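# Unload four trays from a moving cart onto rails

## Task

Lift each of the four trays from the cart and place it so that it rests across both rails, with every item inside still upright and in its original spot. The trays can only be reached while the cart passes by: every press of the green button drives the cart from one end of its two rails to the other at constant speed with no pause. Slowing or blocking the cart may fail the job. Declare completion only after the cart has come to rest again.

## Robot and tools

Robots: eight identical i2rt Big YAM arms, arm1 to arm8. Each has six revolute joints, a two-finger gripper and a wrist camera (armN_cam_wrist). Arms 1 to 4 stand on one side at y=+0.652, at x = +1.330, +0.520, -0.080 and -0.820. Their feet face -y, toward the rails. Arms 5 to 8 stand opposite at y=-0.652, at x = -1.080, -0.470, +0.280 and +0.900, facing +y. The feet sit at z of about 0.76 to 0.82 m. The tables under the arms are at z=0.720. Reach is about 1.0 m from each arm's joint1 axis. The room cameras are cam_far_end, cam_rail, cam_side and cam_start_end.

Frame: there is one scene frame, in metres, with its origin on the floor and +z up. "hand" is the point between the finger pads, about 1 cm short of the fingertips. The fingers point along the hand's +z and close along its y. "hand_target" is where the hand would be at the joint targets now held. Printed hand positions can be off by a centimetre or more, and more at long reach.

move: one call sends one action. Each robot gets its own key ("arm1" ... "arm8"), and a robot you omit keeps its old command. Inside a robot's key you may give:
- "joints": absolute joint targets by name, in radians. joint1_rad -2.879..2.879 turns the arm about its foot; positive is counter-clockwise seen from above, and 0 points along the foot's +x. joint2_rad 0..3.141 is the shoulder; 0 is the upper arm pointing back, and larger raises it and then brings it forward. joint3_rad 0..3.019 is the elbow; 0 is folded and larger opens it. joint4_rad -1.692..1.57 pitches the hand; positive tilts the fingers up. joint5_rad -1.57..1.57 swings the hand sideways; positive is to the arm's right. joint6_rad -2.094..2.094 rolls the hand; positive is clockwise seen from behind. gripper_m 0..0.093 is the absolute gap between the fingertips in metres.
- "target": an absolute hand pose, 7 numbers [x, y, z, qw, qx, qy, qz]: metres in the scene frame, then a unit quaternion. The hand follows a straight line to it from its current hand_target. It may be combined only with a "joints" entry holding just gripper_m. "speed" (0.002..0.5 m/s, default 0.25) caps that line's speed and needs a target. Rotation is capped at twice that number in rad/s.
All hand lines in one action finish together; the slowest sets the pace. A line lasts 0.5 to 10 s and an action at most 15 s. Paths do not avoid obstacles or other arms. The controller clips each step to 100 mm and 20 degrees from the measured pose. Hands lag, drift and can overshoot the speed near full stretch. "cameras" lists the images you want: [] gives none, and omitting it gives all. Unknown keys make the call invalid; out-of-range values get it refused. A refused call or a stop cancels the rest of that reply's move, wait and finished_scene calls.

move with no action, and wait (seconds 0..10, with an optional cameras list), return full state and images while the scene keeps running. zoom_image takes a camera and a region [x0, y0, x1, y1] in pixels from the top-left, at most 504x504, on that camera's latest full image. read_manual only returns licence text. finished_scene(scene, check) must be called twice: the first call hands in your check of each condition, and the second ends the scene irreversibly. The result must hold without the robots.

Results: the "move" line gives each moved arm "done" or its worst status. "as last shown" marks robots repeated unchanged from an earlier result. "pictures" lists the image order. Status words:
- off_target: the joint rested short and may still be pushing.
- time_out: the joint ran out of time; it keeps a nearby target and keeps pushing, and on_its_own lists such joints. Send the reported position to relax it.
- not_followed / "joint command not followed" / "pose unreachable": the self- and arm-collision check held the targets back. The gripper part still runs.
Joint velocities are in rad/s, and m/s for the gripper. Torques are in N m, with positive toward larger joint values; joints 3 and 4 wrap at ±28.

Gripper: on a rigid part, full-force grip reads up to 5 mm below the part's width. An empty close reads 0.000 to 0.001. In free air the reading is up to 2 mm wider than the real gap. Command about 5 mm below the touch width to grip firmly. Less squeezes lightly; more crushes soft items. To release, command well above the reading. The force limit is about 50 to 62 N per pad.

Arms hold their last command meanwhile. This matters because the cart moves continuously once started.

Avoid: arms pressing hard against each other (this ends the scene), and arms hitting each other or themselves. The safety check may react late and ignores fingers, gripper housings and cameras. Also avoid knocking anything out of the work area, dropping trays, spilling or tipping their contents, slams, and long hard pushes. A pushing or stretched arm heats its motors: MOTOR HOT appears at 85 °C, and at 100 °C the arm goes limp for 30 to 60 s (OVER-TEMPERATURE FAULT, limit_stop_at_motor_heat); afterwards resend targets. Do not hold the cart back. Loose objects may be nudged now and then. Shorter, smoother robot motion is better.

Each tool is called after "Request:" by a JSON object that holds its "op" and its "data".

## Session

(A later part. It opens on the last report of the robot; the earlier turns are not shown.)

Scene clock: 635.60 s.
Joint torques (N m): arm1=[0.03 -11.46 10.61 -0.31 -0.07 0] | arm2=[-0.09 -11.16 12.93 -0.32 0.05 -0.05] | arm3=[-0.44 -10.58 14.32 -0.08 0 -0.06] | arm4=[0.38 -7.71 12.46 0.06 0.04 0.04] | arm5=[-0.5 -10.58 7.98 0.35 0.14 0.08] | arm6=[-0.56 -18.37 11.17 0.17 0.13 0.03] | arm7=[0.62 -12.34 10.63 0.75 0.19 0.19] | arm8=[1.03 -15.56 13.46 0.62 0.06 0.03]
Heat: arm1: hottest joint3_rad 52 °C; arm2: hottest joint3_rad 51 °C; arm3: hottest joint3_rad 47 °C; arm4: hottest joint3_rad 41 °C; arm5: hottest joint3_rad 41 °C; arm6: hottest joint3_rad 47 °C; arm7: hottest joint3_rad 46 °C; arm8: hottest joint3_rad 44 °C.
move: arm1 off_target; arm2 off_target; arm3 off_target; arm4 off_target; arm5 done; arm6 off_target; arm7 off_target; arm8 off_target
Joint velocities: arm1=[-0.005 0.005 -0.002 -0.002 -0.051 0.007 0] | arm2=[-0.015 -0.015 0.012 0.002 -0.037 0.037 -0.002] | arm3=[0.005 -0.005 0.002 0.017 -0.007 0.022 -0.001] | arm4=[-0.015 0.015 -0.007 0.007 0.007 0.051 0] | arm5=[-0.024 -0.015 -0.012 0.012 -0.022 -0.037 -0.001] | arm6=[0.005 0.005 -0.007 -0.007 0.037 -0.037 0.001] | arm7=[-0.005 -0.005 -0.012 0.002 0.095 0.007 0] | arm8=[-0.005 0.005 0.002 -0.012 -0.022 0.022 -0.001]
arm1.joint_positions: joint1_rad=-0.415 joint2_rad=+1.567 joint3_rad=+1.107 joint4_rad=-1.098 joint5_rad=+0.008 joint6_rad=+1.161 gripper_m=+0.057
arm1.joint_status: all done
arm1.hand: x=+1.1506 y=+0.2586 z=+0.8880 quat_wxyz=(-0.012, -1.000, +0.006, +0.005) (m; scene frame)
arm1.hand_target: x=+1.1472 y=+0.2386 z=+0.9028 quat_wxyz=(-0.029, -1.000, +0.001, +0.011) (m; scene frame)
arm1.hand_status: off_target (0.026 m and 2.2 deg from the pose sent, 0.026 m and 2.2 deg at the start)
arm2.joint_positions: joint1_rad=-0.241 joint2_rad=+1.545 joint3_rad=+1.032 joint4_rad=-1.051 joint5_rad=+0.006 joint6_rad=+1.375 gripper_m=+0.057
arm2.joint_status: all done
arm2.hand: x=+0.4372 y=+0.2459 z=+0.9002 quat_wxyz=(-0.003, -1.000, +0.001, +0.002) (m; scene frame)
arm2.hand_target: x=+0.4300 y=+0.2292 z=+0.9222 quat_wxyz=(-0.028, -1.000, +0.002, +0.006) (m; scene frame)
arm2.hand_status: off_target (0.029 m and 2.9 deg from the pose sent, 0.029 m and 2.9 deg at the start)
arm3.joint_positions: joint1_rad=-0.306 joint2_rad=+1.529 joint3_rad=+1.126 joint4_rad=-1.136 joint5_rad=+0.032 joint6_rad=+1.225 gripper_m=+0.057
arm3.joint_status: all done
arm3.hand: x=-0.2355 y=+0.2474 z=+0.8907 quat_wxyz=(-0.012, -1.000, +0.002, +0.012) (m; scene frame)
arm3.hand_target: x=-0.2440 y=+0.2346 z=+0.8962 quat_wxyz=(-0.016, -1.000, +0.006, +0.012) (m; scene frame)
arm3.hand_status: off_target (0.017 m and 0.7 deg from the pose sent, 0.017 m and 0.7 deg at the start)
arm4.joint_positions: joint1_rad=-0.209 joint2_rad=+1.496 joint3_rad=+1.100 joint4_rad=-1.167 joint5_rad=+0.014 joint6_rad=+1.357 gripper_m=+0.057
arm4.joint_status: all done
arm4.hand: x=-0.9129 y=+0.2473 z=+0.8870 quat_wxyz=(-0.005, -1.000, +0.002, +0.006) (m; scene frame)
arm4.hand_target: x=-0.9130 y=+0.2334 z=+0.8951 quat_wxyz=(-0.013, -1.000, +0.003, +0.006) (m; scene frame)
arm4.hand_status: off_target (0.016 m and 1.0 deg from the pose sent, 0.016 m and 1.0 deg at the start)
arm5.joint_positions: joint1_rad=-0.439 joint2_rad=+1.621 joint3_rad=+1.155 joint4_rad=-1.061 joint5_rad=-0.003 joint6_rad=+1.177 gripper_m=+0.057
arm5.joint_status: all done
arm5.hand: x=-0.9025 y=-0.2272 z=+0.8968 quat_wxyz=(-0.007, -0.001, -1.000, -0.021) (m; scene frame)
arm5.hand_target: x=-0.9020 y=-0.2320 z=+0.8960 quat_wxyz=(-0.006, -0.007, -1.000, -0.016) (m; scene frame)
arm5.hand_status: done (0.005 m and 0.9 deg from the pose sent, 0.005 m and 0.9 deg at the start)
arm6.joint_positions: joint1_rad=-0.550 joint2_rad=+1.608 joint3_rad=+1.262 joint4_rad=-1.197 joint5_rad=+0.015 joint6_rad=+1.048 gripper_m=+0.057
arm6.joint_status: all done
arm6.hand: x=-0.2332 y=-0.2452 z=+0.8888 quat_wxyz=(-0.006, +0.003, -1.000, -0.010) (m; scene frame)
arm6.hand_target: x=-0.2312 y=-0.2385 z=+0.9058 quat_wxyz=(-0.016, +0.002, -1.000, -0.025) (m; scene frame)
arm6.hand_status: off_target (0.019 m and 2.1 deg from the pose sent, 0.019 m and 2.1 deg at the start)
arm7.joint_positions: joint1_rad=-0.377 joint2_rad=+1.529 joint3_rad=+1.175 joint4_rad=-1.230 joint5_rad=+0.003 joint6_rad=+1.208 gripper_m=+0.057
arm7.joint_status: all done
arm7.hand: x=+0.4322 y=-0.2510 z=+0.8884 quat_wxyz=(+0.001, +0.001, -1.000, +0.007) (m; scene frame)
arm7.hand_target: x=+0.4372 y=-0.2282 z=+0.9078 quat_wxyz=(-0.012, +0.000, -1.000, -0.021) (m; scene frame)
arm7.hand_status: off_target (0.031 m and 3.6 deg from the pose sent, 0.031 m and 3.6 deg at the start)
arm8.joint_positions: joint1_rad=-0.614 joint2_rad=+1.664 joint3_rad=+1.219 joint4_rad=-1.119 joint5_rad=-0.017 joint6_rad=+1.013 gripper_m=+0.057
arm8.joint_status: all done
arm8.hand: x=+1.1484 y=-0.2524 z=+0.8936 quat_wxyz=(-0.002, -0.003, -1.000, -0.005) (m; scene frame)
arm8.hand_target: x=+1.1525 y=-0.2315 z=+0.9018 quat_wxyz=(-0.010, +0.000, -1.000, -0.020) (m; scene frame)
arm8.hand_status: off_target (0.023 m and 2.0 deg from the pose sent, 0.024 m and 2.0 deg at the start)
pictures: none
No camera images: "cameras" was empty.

Request:
{"op": "move", "data": {"arm7": {"joints": {"joint1_rad": -0.415, "joint2_rad": 1.137, "joint3_rad": 0.918, "joint4_rad": -1.352, "joint5_rad": 0, "joint6_rad": 1.155}}, "arm8": {"joints": {"joint1_rad": 0.45, "joint2_rad": 1.25, "joint3_rad": 0.95, "joint4_rad": -1.27, "joint5_rad": 0, "joint6_rad": 0.45, "gripper_m": 0.0}}, "cameras": ["cam_start_end"]}}

Scene clock: 661.67 s.
Joint torques (N m): arm1=[0.26 -11.46 10.74 -0.18 0.01 -0.02] | arm2=[-0.15 -10.29 13.2 -0.31 0.06 -0.08] | arm3=[-0.5 -10.52 14.34 -0.08 0 -0.06] | arm4=[0.38 -7.88 12.4 0.14 0.02 0.06] | arm5=[-0.15 -11.63 7.95 0.39 0.14 0.11] | arm6=[-0.62 -18.37 11.17 0.17 0.13 0.03] | arm7=[-0.21 -6.07 6.45 0.02 -0.03 -0.04] | arm8=[0.15 -8.88 8.99 0.17 0.14 -0.17]
Heat: arm1: hottest joint3_rad 52 °C; arm2: hottest joint3_rad 51 °C; arm3: hottest joint3_rad 47 °C; arm4: hottest joint3_rad 41 °C; arm5: hottest joint3_rad 41 °C; arm6: hottest joint3_rad 47 °C; arm7: hottest joint3_rad 47 °C; arm8: hottest joint3_rad 44 °C.
move: arm7 done; arm8 done
Joint velocities: arm1=[0.005 0.005 0.002 -0.002 0.051 -0.051 -0.001] | arm2=[-0.005 -0.005 -0.002 0.017 0.051 -0.022 0.001] | arm3=[0.005 -0.005 -0.017 0.017 0.022 -0.007 0.001] | arm4=[-0.005 -0.015 -0.007 -0.012 -0.051 -0.007 0.001] | arm5=[-0.005 -0.015 -0.012 -0.012 -0.022 -0.007 -0.001] | arm6=[-0.005 0.005 0.007 -0.002 -0.022 -0.022 0] | arm7=[-0.005 0.005 -0.027 0.002 -0.081 -0.11 -0.001] | arm8=[-0.005 -0.005 -0.002 -0.012 -0.037 -0.022 0.001]
arm1.joint_positions: joint1_rad=-0.415 joint2_rad=+1.567 joint3_rad=+1.107 joint4_rad=-1.098 joint5_rad=+0.008 joint6_rad=+1.161 gripper_m=+0.057
arm1.joint_status: not commanded
arm1.hand: x=+1.1506 y=+0.2586 z=+0.8880 quat_wxyz=(-0.012, -1.000, +0.006, +0.005) (m; scene frame)
arm1.hand_target: x=+1.1472 y=+0.2386 z=+0.9028 quat_wxyz=(-0.029, -1.000, +0.001, +0.011) (m; scene frame)
arm1.hand_status: not commanded
arm2.joint_positions: joint1_rad=-0.241 joint2_rad=+1.545 joint3_rad=+1.032 joint4_rad=-1.051 joint5_rad=+0.006 joint6_rad=+1.375 gripper_m=+0.057
arm2.joint_status: not commanded
arm2.hand: x=+0.4370 y=+0.2459 z=+0.9002 quat_wxyz=(-0.003, -1.000, +0.001, +0.002) (m; scene frame)
arm2.hand_target: x=+0.4299 y=+0.2292 z=+0.9222 quat_wxyz=(-0.028, -1.000, +0.002, +0.006) (m; scene frame)
arm2.hand_status: not commanded
arm3.joint_positions: joint1_rad=-0.306 joint2_rad=+1.529 joint3_rad=+1.126 joint4_rad=-1.136 joint5_rad=+0.032 joint6_rad=+1.225 gripper_m=+0.057
arm3.joint_status: not commanded
arm3.hand: x=-0.2355 y=+0.2474 z=+0.8907 quat_wxyz=(-0.012, -1.000, +0.002, +0.012) (m; scene frame)
arm3.hand_target: x=-0.2440 y=+0.2346 z=+0.8962 quat_wxyz=(-0.016, -1.000, +0.006, +0.012) (m; scene frame)
arm3.hand_status: not commanded
arm4.joint_positions: joint1_rad=-0.209 joint2_rad=+1.496 joint3_rad=+1.100 joint4_rad=-1.167 joint5_rad=+0.014 joint6_rad=+1.358 gripper_m=+0.057
arm4.joint_status: not commanded
arm4.hand: x=-0.9129 y=+0.2473 z=+0.8870 quat_wxyz=(-0.005, -1.000, +0.002, +0.006) (m; scene frame)
arm4.hand_target: x=-0.9130 y=+0.2334 z=+0.8951 quat_wxyz=(-0.013, -1.000, +0.003, +0.006) (m; scene frame)
arm4.hand_status: not commanded
arm5.joint_positions: joint1_rad=-0.439 joint2_rad=+1.621 joint3_rad=+1.155 joint4_rad=-1.061 joint5_rad=-0.003 joint6_rad=+1.177 gripper_m=+0.057
arm5.joint_status: not commanded
arm5.hand: x=-0.9025 y=-0.2272 z=+0.8968 quat_wxyz=(-0.007, -0.001, -1.000, -0.021) (m; scene frame)
arm5.hand_target: x=-0.9020 y=-0.2320 z=+0.8960 quat_wxyz=(-0.006, -0.007, -1.000, -0.016) (m; scene frame)
arm5.hand_status: not commanded
arm6.joint_positions: joint1_rad=-0.550 joint2_rad=+1.608 joint3_rad=+1.262 joint4_rad=-1.197 joint5_rad=+0.015 joint6_rad=+1.048 gripper_m=+0.057
arm6.joint_status: not commanded
arm6.hand: x=-0.2332 y=-0.2452 z=+0.8888 quat_wxyz=(-0.006, +0.003, -1.000, -0.010) (m; scene frame)
arm6.hand_target: x=-0.2312 y=-0.2385 z=+0.9058 quat_wxyz=(-0.016, +0.002, -1.000, -0.025) (m; scene frame)
arm6.hand_status: not commanded
arm7.joint_positions: joint1_rad=-0.414 joint2_rad=+1.129 joint3_rad=+0.927 joint4_rad=-1.343 joint5_rad=+0.002 joint6_rad=+1.166 gripper_m=+0.057
arm7.joint_status: all done
arm7.hand: x=+0.3976 y=-0.3739 z=+0.9347 quat_wxyz=(-0.006, +0.003, -1.000, -0.011) (m; scene frame)
arm7.hand_target: x=+0.3958 y=-0.3783 z=+0.9291 quat_wxyz=(+0.000, +0.008, -1.000, +0.001) (m; scene frame)
arm7.hand_status: not commanded
arm8.joint_positions: joint1_rad=+0.443 joint2_rad=+1.240 joint3_rad=+0.961 joint4_rad=-1.262 joint5_rad=+0.000 joint6_rad=+0.461 gripper_m=+0.000
arm8.joint_status: all done
arm8.hand: x=+0.7382 y=-0.3535 z=+0.9571 quat_wxyz=(-0.008, +0.718, -0.696, -0.008) (m; scene frame)
arm8.hand_target: x=+0.7389 y=-0.3598 z=+0.9496 quat_wxyz=(-0.004, +0.725, -0.689, +0.007) (m; scene frame)
arm8.hand_status: not commanded
pictures: cam_start_end

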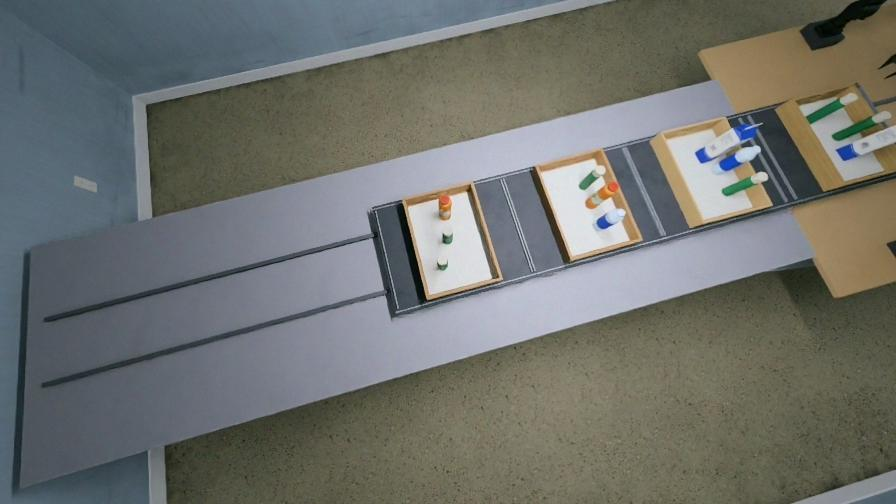

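Request:
{"op": "wait", "data": {"seconds": 10, "cameras": []}}

Request:
{"op": "wait", "data": {"seconds": 10, "cameras": []}}

Request:
{"op": "wait", "data": {"seconds": 7, "cameras": ["cam_start_end"]}}

Scene clock: 677.47 s.
Joint torques (N m): arm1=[-0.56 -11.69 10.69 -0.13 -0.03 -0.03] | arm2=[0.09 -10.81 13.12 -0.46 0.04 -0.06] | arm3=[-0.5 -10.58 14.34 -0.09 0 -0.06] | arm4=[0.44 -7.94 12.48 0.05 0.03 0.06] | arm5=[-0.26 -10.93 8.09 0.25 0.14 0.11] | arm6=[-0.56 -18.37 11.17 0.17 0.13 0.04] | arm7=[-0.21 -6.07 6.43 0.01 -0.03 -0.03] | arm8=[0.73 -8.7 8.96 0.13 0.13 -0.16]
Heat: arm1: hottest joint3_rad 52 °C; arm2: hottest joint3_rad 51 °C; arm3: hottest joint3_rad 47 °C; arm4: hottest joint3_rad 41 °C; arm5: hottest joint3_rad 41 °C; arm6: hottest joint3_rad 47 °C; arm7: hottest joint3_rad 46 °C; arm8: hottest joint3_rad 43 °C.
Joint velocities: arm1=[-0.015 0.005 0.002 -0.012 -0.037 -0.051 0] | arm2=[-0.005 -0.015 0.046 0.002 -0.066 -0.066 0] | arm3=[-0.005 -0.015 0.002 0.007 -0.022 0.051 -0.001] | arm4=[-0.015 -0.005 0.007 -0.007 0.081 0.066 -0.001] | arm5=[0.015 -0.005 -0.017 -0.002 -0.037 -0.007 0.001] | arm6=[-0.015 0.005 0.007 0.022 -0.007 -0.051 0] | arm7=[-0.015 0.005 -0.007 -0.002 0.007 -0.007 0] | arm8=[-0.015 0.015 0.002 -0.017 -0.007 -0.066 0.001]
arm1.joint_positions: joint1_rad=-0.415 joint2_rad=+1.567 joint3_rad=+1.107 joint4_rad=-1.098 joint5_rad=+0.008 joint6_rad=+1.161 gripper_m=+0.057
arm1.joint_status: not commanded
arm1.hand: x=+1.1506 y=+0.2586 z=+0.8880 quat_wxyz=(-0.012, -1.000, +0.006, +0.005) (m; scene frame)
arm1.hand_target: x=+1.1472 y=+0.2386 z=+0.9028 quat_wxyz=(-0.029, -1.000, +0.001, +0.011) (m; scene frame)
arm1.hand_status: not commanded
arm2.joint_positions: joint1_rad=-0.241 joint2_rad=+1.545 joint3_rad=+1.032 joint4_rad=-1.051 joint5_rad=+0.006 joint6_rad=+1.375 gripper_m=+0.057
arm2.joint_status: not commanded
arm2.hand: x=+0.4370 y=+0.2459 z=+0.9002 quat_wxyz=(-0.003, -1.000, +0.001, +0.002) (m; scene frame)
arm2.hand_target: x=+0.4299 y=+0.2292 z=+0.9222 quat_wxyz=(-0.028, -1.000, +0.002, +0.006) (m; scene frame)
arm2.hand_status: not commanded
arm3.joint_positions: joint1_rad=-0.306 joint2_rad=+1.529 joint3_rad=+1.126 joint4_rad=-1.136 joint5_rad=+0.032 joint6_rad=+1.225 gripper_m=+0.057
arm3.joint_status: not commanded
arm3.hand: x=-0.2355 y=+0.2474 z=+0.8907 quat_wxyz=(-0.012, -1.000, +0.002, +0.012) (m; scene frame)
arm3.hand_target: x=-0.2440 y=+0.2346 z=+0.8962 quat_wxyz=(-0.016, -1.000, +0.006, +0.012) (m; scene frame)
arm3.hand_status: not commanded
arm4.joint_positions: joint1_rad=-0.209 joint2_rad=+1.496 joint3_rad=+1.100 joint4_rad=-1.167 joint5_rad=+0.014 joint6_rad=+1.358 gripper_m=+0.057
arm4.joint_status: not commanded
arm4.hand: x=-0.9129 y=+0.2473 z=+0.8870 quat_wxyz=(-0.005, -1.000, +0.002, +0.006) (m; scene frame)
arm4.hand_target: x=-0.9130 y=+0.2334 z=+0.8951 quat_wxyz=(-0.013, -1.000, +0.003, +0.006) (m; scene frame)
arm4.hand_status: not commanded
arm5.joint_positions: joint1_rad=-0.439 joint2_rad=+1.621 joint3_rad=+1.155 joint4_rad=-1.061 joint5_rad=-0.003 joint6_rad=+1.177 gripper_m=+0.057
arm5.joint_status: not commanded
arm5.hand: x=-0.9025 y=-0.2272 z=+0.8968 quat_wxyz=(-0.007, -0.001, -1.000, -0.021) (m; scene frame)
arm5.hand_target: x=-0.9020 y=-0.2320 z=+0.8960 quat_wxyz=(-0.006, -0.007, -1.000, -0.016) (m; scene frame)
arm5.hand_status: not commanded
arm6.joint_positions: joint1_rad=-0.550 joint2_rad=+1.608 joint3_rad=+1.262 joint4_rad=-1.197 joint5_rad=+0.015 joint6_rad=+1.048 gripper_m=+0.057
arm6.joint_status: not commanded
arm6.hand: x=-0.2332 y=-0.2452 z=+0.8888 quat_wxyz=(-0.006, +0.003, -1.000, -0.010) (m; scene frame)
arm6.hand_target: x=-0.2312 y=-0.2385 z=+0.9058 quat_wxyz=(-0.016, +0.002, -1.000, -0.025) (m; scene frame)
arm6.hand_status: not commanded
arm7.joint_positions: joint1_rad=-0.414 joint2_rad=+1.129 joint3_rad=+0.927 joint4_rad=-1.343 joint5_rad=+0.002 joint6_rad=+1.166 gripper_m=+0.057
arm7.joint_status: all done
arm7.hand: x=+0.3976 y=-0.3739 z=+0.9347 quat_wxyz=(-0.006, +0.004, -1.000, -0.011) (m; scene frame)
arm7.hand_target: x=+0.3958 y=-0.3783 z=+0.9291 quat_wxyz=(+0.000, +0.008, -1.000, +0.001) (m; scene frame)
arm7.hand_status: not commanded
arm8.joint_positions: joint1_rad=+0.443 joint2_rad=+1.240 joint3_rad=+0.961 joint4_rad=-1.262 joint5_rad=+0.000 joint6_rad=+0.460 gripper_m=+0.000
arm8.joint_status: all done
arm8.hand: x=+0.7382 y=-0.3535 z=+0.9571 quat_wxyz=(-0.008, +0.719, -0.695, -0.008) (m; scene frame)
arm8.hand_target: x=+0.7389 y=-0.3598 z=+0.9496 quat_wxyz=(-0.004, +0.724, -0.689, +0.007) (m; scene frame)
arm8.hand_status: not commanded
wait: 10.00 s; at rest from the start
pictures: none
No camera images: "cameras" was empty.

Scene clock: 687.47 s.
Joint torques (N m): arm1=[-0.09 -11.75 10.74 -0.4 -0.05 0] | arm2=[0.03 -10.23 12.97 -0.28 0.05 -0.03] | arm3=[-0.5 -10.58 14.34 -0.08 0 -0.06] | arm4=[0.5 -7.82 12.49 0.01 0.03 0.04] | arm5=[-0.67 -10.87 8.03 0.38 0.13 0.11] | arm6=[-0.67 -18.32 11.18 0.18 0.13 0.03] | arm7=[-0.21 -6.07 6.45 -0.01 -0.03 -0.03] | arm8=[0.62 -8.88 8.95 0.14 0.12 -0.17]
Heat: arm1: hottest joint3_rad 52 °C; arm2: hottest joint3_rad 51 °C; arm3: hottest joint3_rad 47 °C; arm4: hottest joint3_rad 41 °C; arm5: hottest joint3_rad 41 °C; arm6: hottest joint3_rad 47 °C; arm7: hottest joint3_rad 45 °C; arm8: hottest joint3_rad 42 °C.
Joint velocities: arm1=[-0.015 -0.005 -0.002 0.007 -0.007 -0.022 0.001] | arm2=[-0.005 0.005 -0.002 0.002 0.022 -0.007 -0.002] | arm3=[-0.015 -0.005 -0.012 0.002 0.037 -0.051 0.001] | arm4=[-0.005 -0.005 0.002 -0.007 -0.007 -0.066 0] | arm5=[0.005 -0.005 0.007 -0.007 -0.022 -0.022 0] | arm6=[0.005 -0.015 -0.002 -0.027 0.051 0.022 0.001] | arm7=[-0.005 -0.005 -0.012 -0.002 -0.007 -0.022 0] | arm8=[-0.005 -0.005 -0.007 0.002 0.037 -0.022 0]
arm1.joint_positions: joint1_rad=-0.415 joint2_rad=+1.567 joint3_rad=+1.107 joint4_rad=-1.098 joint5_rad=+0.008 joint6_rad=+1.161 gripper_m=+0.057
arm1.joint_status: not commanded
arm1.hand: x=+1.1506 y=+0.2586 z=+0.8880 quat_wxyz=(-0.012, -1.000, +0.006, +0.005) (m; scene frame)
arm1.hand_target: x=+1.1472 y=+0.2386 z=+0.9028 quat_wxyz=(-0.029, -1.000, +0.001, +0.011) (m; scene frame)
arm1.hand_status: not commanded
arm2.joint_positions: joint1_rad=-0.241 joint2_rad=+1.545 joint3_rad=+1.032 joint4_rad=-1.051 joint5_rad=+0.006 joint6_rad=+1.375 gripper_m=+0.057
arm2.joint_status: not commanded
arm2.hand: x=+0.4370 y=+0.2459 z=+0.9002 quat_wxyz=(-0.003, -1.000, +0.001, +0.002) (m; scene frame)
arm2.hand_target: x=+0.4299 y=+0.2292 z=+0.9222 quat_wxyz=(-0.028, -1.000, +0.002, +0.006) (m; scene frame)
arm2.hand_status: not commanded
arm3.joint_positions: joint1_rad=-0.306 joint2_rad=+1.529 joint3_rad=+1.126 joint4_rad=-1.136 joint5_rad=+0.032 joint6_rad=+1.225 gripper_m=+0.057
arm3.joint_status: not commanded
arm3.hand: x=-0.2355 y=+0.2474 z=+0.8907 quat_wxyz=(-0.012, -1.000, +0.002, +0.012) (m; scene frame)
arm3.hand_target: x=-0.2440 y=+0.2346 z=+0.8962 quat_wxyz=(-0.016, -1.000, +0.006, +0.012) (m; scene frame)
arm3.hand_status: not commanded
arm4.joint_positions: joint1_rad=-0.209 joint2_rad=+1.496 joint3_rad=+1.100 joint4_rad=-1.167 joint5_rad=+0.014 joint6_rad=+1.358 gripper_m=+0.057
arm4.joint_status: not commanded
arm4.hand: x=-0.9129 y=+0.2473 z=+0.8870 quat_wxyz=(-0.005, -1.000, +0.002, +0.006) (m; scene frame)
arm4.hand_target: x=-0.9130 y=+0.2334 z=+0.8951 quat_wxyz=(-0.013, -1.000, +0.003, +0.006) (m; scene frame)
arm4.hand_status: not commanded
arm5.joint_positions: joint1_rad=-0.439 joint2_rad=+1.621 joint3_rad=+1.155 joint4_rad=-1.061 joint5_rad=-0.003 joint6_rad=+1.177 gripper_m=+0.057
arm5.joint_status: not commanded
arm5.hand: x=-0.9025 y=-0.2272 z=+0.8968 quat_wxyz=(-0.007, -0.001, -1.000, -0.021) (m; scene frame)
arm5.hand_target: x=-0.9020 y=-0.2320 z=+0.8960 quat_wxyz=(-0.006, -0.007, -1.000, -0.016) (m; scene frame)
arm5.hand_status: not commanded
arm6.joint_positions: joint1_rad=-0.550 joint2_rad=+1.608 joint3_rad=+1.262 joint4_rad=-1.197 joint5_rad=+0.015 joint6_rad=+1.048 gripper_m=+0.057
arm6.joint_status: not commanded
arm6.hand: x=-0.2332 y=-0.2452 z=+0.8888 quat_wxyz=(-0.006, +0.003, -1.000, -0.010) (m; scene frame)
arm6.hand_target: x=-0.2312 y=-0.2385 z=+0.9058 quat_wxyz=(-0.016, +0.002, -1.000, -0.025) (m; scene frame)
arm6.hand_status: not commanded
arm7.joint_positions: joint1_rad=-0.414 joint2_rad=+1.129 joint3_rad=+0.927 joint4_rad=-1.343 joint5_rad=+0.002 joint6_rad=+1.166 gripper_m=+0.057
arm7.joint_status: all done
arm7.hand: x=+0.3976 y=-0.3739 z=+0.9347 quat_wxyz=(-0.006, +0.004, -1.000, -0.011) (m; scene frame)
arm7.hand_target: x=+0.3958 y=-0.3783 z=+0.9291 quat_wxyz=(+0.000, +0.008, -1.000, +0.001) (m; scene frame)
arm7.hand_status: not commanded
arm8.joint_positions: joint1_rad=+0.443 joint2_rad=+1.240 joint3_rad=+0.961 joint4_rad=-1.262 joint5_rad=+0.000 joint6_rad=+0.460 gripper_m=+0.000
arm8.joint_status: all done
arm8.hand: x=+0.7382 y=-0.3535 z=+0.9571 quat_wxyz=(-0.008, +0.719, -0.695, -0.008) (m; scene frame)
arm8.hand_target: x=+0.7389 y=-0.3598 z=+0.9496 quat_wxyz=(-0.004, +0.725, -0.689, +0.007) (m; scene frame)
arm8.hand_status: not commanded
wait: 10.00 s; at rest by 0.27 s
pictures: none
No camera images: "cameras" was empty.

Scene clock: 694.47 s.
Joint torques (N m): arm1=[-0.5 -11.93 10.82 -0.1 0.02 -0.01] | arm2=[-0.5 -10.4 13.12 -0.23 0.05 -0.08] | arm3=[-0.5 -10.58 14.32 -0.08 0 -0.06] | arm4=[0.56 -7.94 12.42 0.13 0.04 0.02] | arm5=[0.03 -11.34 8.16 0.31 0.12 0.08] | arm6=[-0.56 -18.37 11.19 0.18 0.13 0.03] | arm7=[-0.26 -6.01 6.43 -0.01 -0.03 -0.03] | arm8=[0.5 -8.64 8.95 0.13 0.13 -0.16]
Heat: arm1: hottest joint3_rad 52 °C; arm2: hottest joint3_rad 51 °C; arm3: hottest joint3_rad 47 °C; arm4: hottest joint3_rad 42 °C; arm5: hottest joint3_rad 41 °C; arm6: hottest joint3_rad 47 °C; arm7: hottest joint3_rad 45 °C; arm8: hottest joint3_rad 42 °C.
Joint velocities: arm1=[0.005 -0.005 0.017 -0.002 0.066 -0.022 0] | arm2=[0.005 0.024 -0.012 -0.012 -0.051 -0.037 0.001] | arm3=[-0.005 -0.015 -0.017 -0.002 -0.007 -0.007 -0.001] | arm4=[-0.015 -0.005 -0.002 -0.007 0.066 -0.007 -0.001] | arm5=[-0.005 -0.005 -0.012 0.012 0.037 -0.037 0] | arm6=[-0.015 -0.005 0.007 -0.007 -0.007 -0.037 0] | arm7=[-0.015 -0.005 0.022 0.012 0.022 -0.037 -0.001] | arm8=[-0.005 0.005 0.002 -0.002 -0.066 0.007 0.001]
arm1.joint_positions: joint1_rad=-0.415 joint2_rad=+1.567 joint3_rad=+1.107 joint4_rad=-1.098 joint5_rad=+0.008 joint6_rad=+1.161 gripper_m=+0.057
arm1.joint_status: not commanded
arm1.hand: x=+1.1506 y=+0.2586 z=+0.8880 quat_wxyz=(-0.012, -1.000, +0.006, +0.005) (m; scene frame)
arm1.hand_target: x=+1.1472 y=+0.2386 z=+0.9028 quat_wxyz=(-0.029, -1.000, +0.001, +0.011) (m; scene frame)
arm1.hand_status: not commanded
arm2.joint_positions: joint1_rad=-0.241 joint2_rad=+1.545 joint3_rad=+1.032 joint4_rad=-1.051 joint5_rad=+0.006 joint6_rad=+1.375 gripper_m=+0.057
arm2.joint_status: not commanded
arm2.hand: x=+0.4370 y=+0.2459 z=+0.9002 quat_wxyz=(-0.003, -1.000, +0.001, +0.002) (m; scene frame)
arm2.hand_target: x=+0.4299 y=+0.2292 z=+0.9222 quat_wxyz=(-0.028, -1.000, +0.002, +0.006) (m; scene frame)
arm2.hand_status: not commanded
arm3.joint_positions: joint1_rad=-0.306 joint2_rad=+1.529 joint3_rad=+1.126 joint4_rad=-1.136 joint5_rad=+0.032 joint6_rad=+1.225 gripper_m=+0.057
arm3.joint_status: not commanded
arm3.hand: x=-0.2355 y=+0.2474 z=+0.8907 quat_wxyz=(-0.012, -1.000, +0.002, +0.012) (m; scene frame)
arm3.hand_target: x=-0.2440 y=+0.2346 z=+0.8962 quat_wxyz=(-0.016, -1.000, +0.006, +0.012) (m; scene frame)
arm3.hand_status: not commanded
arm4.joint_positions: joint1_rad=-0.209 joint2_rad=+1.496 joint3_rad=+1.100 joint4_rad=-1.167 joint5_rad=+0.014 joint6_rad=+1.358 gripper_m=+0.057
arm4.joint_status: not commanded
arm4.hand: x=-0.9129 y=+0.2473 z=+0.8870 quat_wxyz=(-0.005, -1.000, +0.002, +0.006) (m; scene frame)
arm4.hand_target: x=-0.9130 y=+0.2334 z=+0.8951 quat_wxyz=(-0.013, -1.000, +0.003, +0.006) (m; scene frame)
arm4.hand_status: not commanded
arm5.joint_positions: joint1_rad=-0.439 joint2_rad=+1.621 joint3_rad=+1.155 joint4_rad=-1.061 joint5_rad=-0.003 joint6_rad=+1.177 gripper_m=+0.057
arm5.joint_status: not commanded
arm5.hand: x=-0.9025 y=-0.2272 z=+0.8968 quat_wxyz=(-0.007, -0.001, -1.000, -0.021) (m; scene frame)
arm5.hand_target: x=-0.9020 y=-0.2320 z=+0.8960 quat_wxyz=(-0.006, -0.007, -1.000, -0.016) (m; scene frame)
arm5.hand_status: not commanded
arm6.joint_positions: joint1_rad=-0.550 joint2_rad=+1.608 joint3_rad=+1.262 joint4_rad=-1.197 joint5_rad=+0.015 joint6_rad=+1.048 gripper_m=+0.057
arm6.joint_status: not commanded
arm6.hand: x=-0.2332 y=-0.2452 z=+0.8888 quat_wxyz=(-0.006, +0.003, -1.000, -0.010) (m; scene frame)
arm6.hand_target: x=-0.2312 y=-0.2385 z=+0.9058 quat_wxyz=(-0.016, +0.002, -1.000, -0.025) (m; scene frame)
arm6.hand_status: not commanded
arm7.joint_positions: joint1_rad=-0.414 joint2_rad=+1.129 joint3_rad=+0.927 joint4_rad=-1.343 joint5_rad=+0.002 joint6_rad=+1.166 gripper_m=+0.057
arm7.joint_status: all done
arm7.hand: x=+0.3976 y=-0.3739 z=+0.9347 quat_wxyz=(-0.006, +0.004, -1.000, -0.011) (m; scene frame)
arm7.hand_target: x=+0.3958 y=-0.3783 z=+0.9291 quat_wxyz=(+0.000, +0.008, -1.000, +0.001) (m; scene frame)
arm7.hand_status: not commanded
arm8.joint_positions: joint1_rad=+0.443 joint2_rad=+1.240 joint3_rad=+0.961 joint4_rad=-1.262 joint5_rad=+0.000 joint6_rad=+0.460 gripper_m=+0.000
arm8.joint_status: all done
arm8.hand: x=+0.7382 y=-0.3535 z=+0.9571 quat_wxyz=(-0.008, +0.719, -0.695, -0.008) (m; scene frame)
arm8.hand_target: x=+0.7389 y=-0.3598 z=+0.9496 quat_wxyz=(-0.004, +0.725, -0.689, +0.007) (m; scene frame)
arm8.hand_status: not commanded
wait: 7.00 s; at rest by 0.27 s
pictures: cam_start_end

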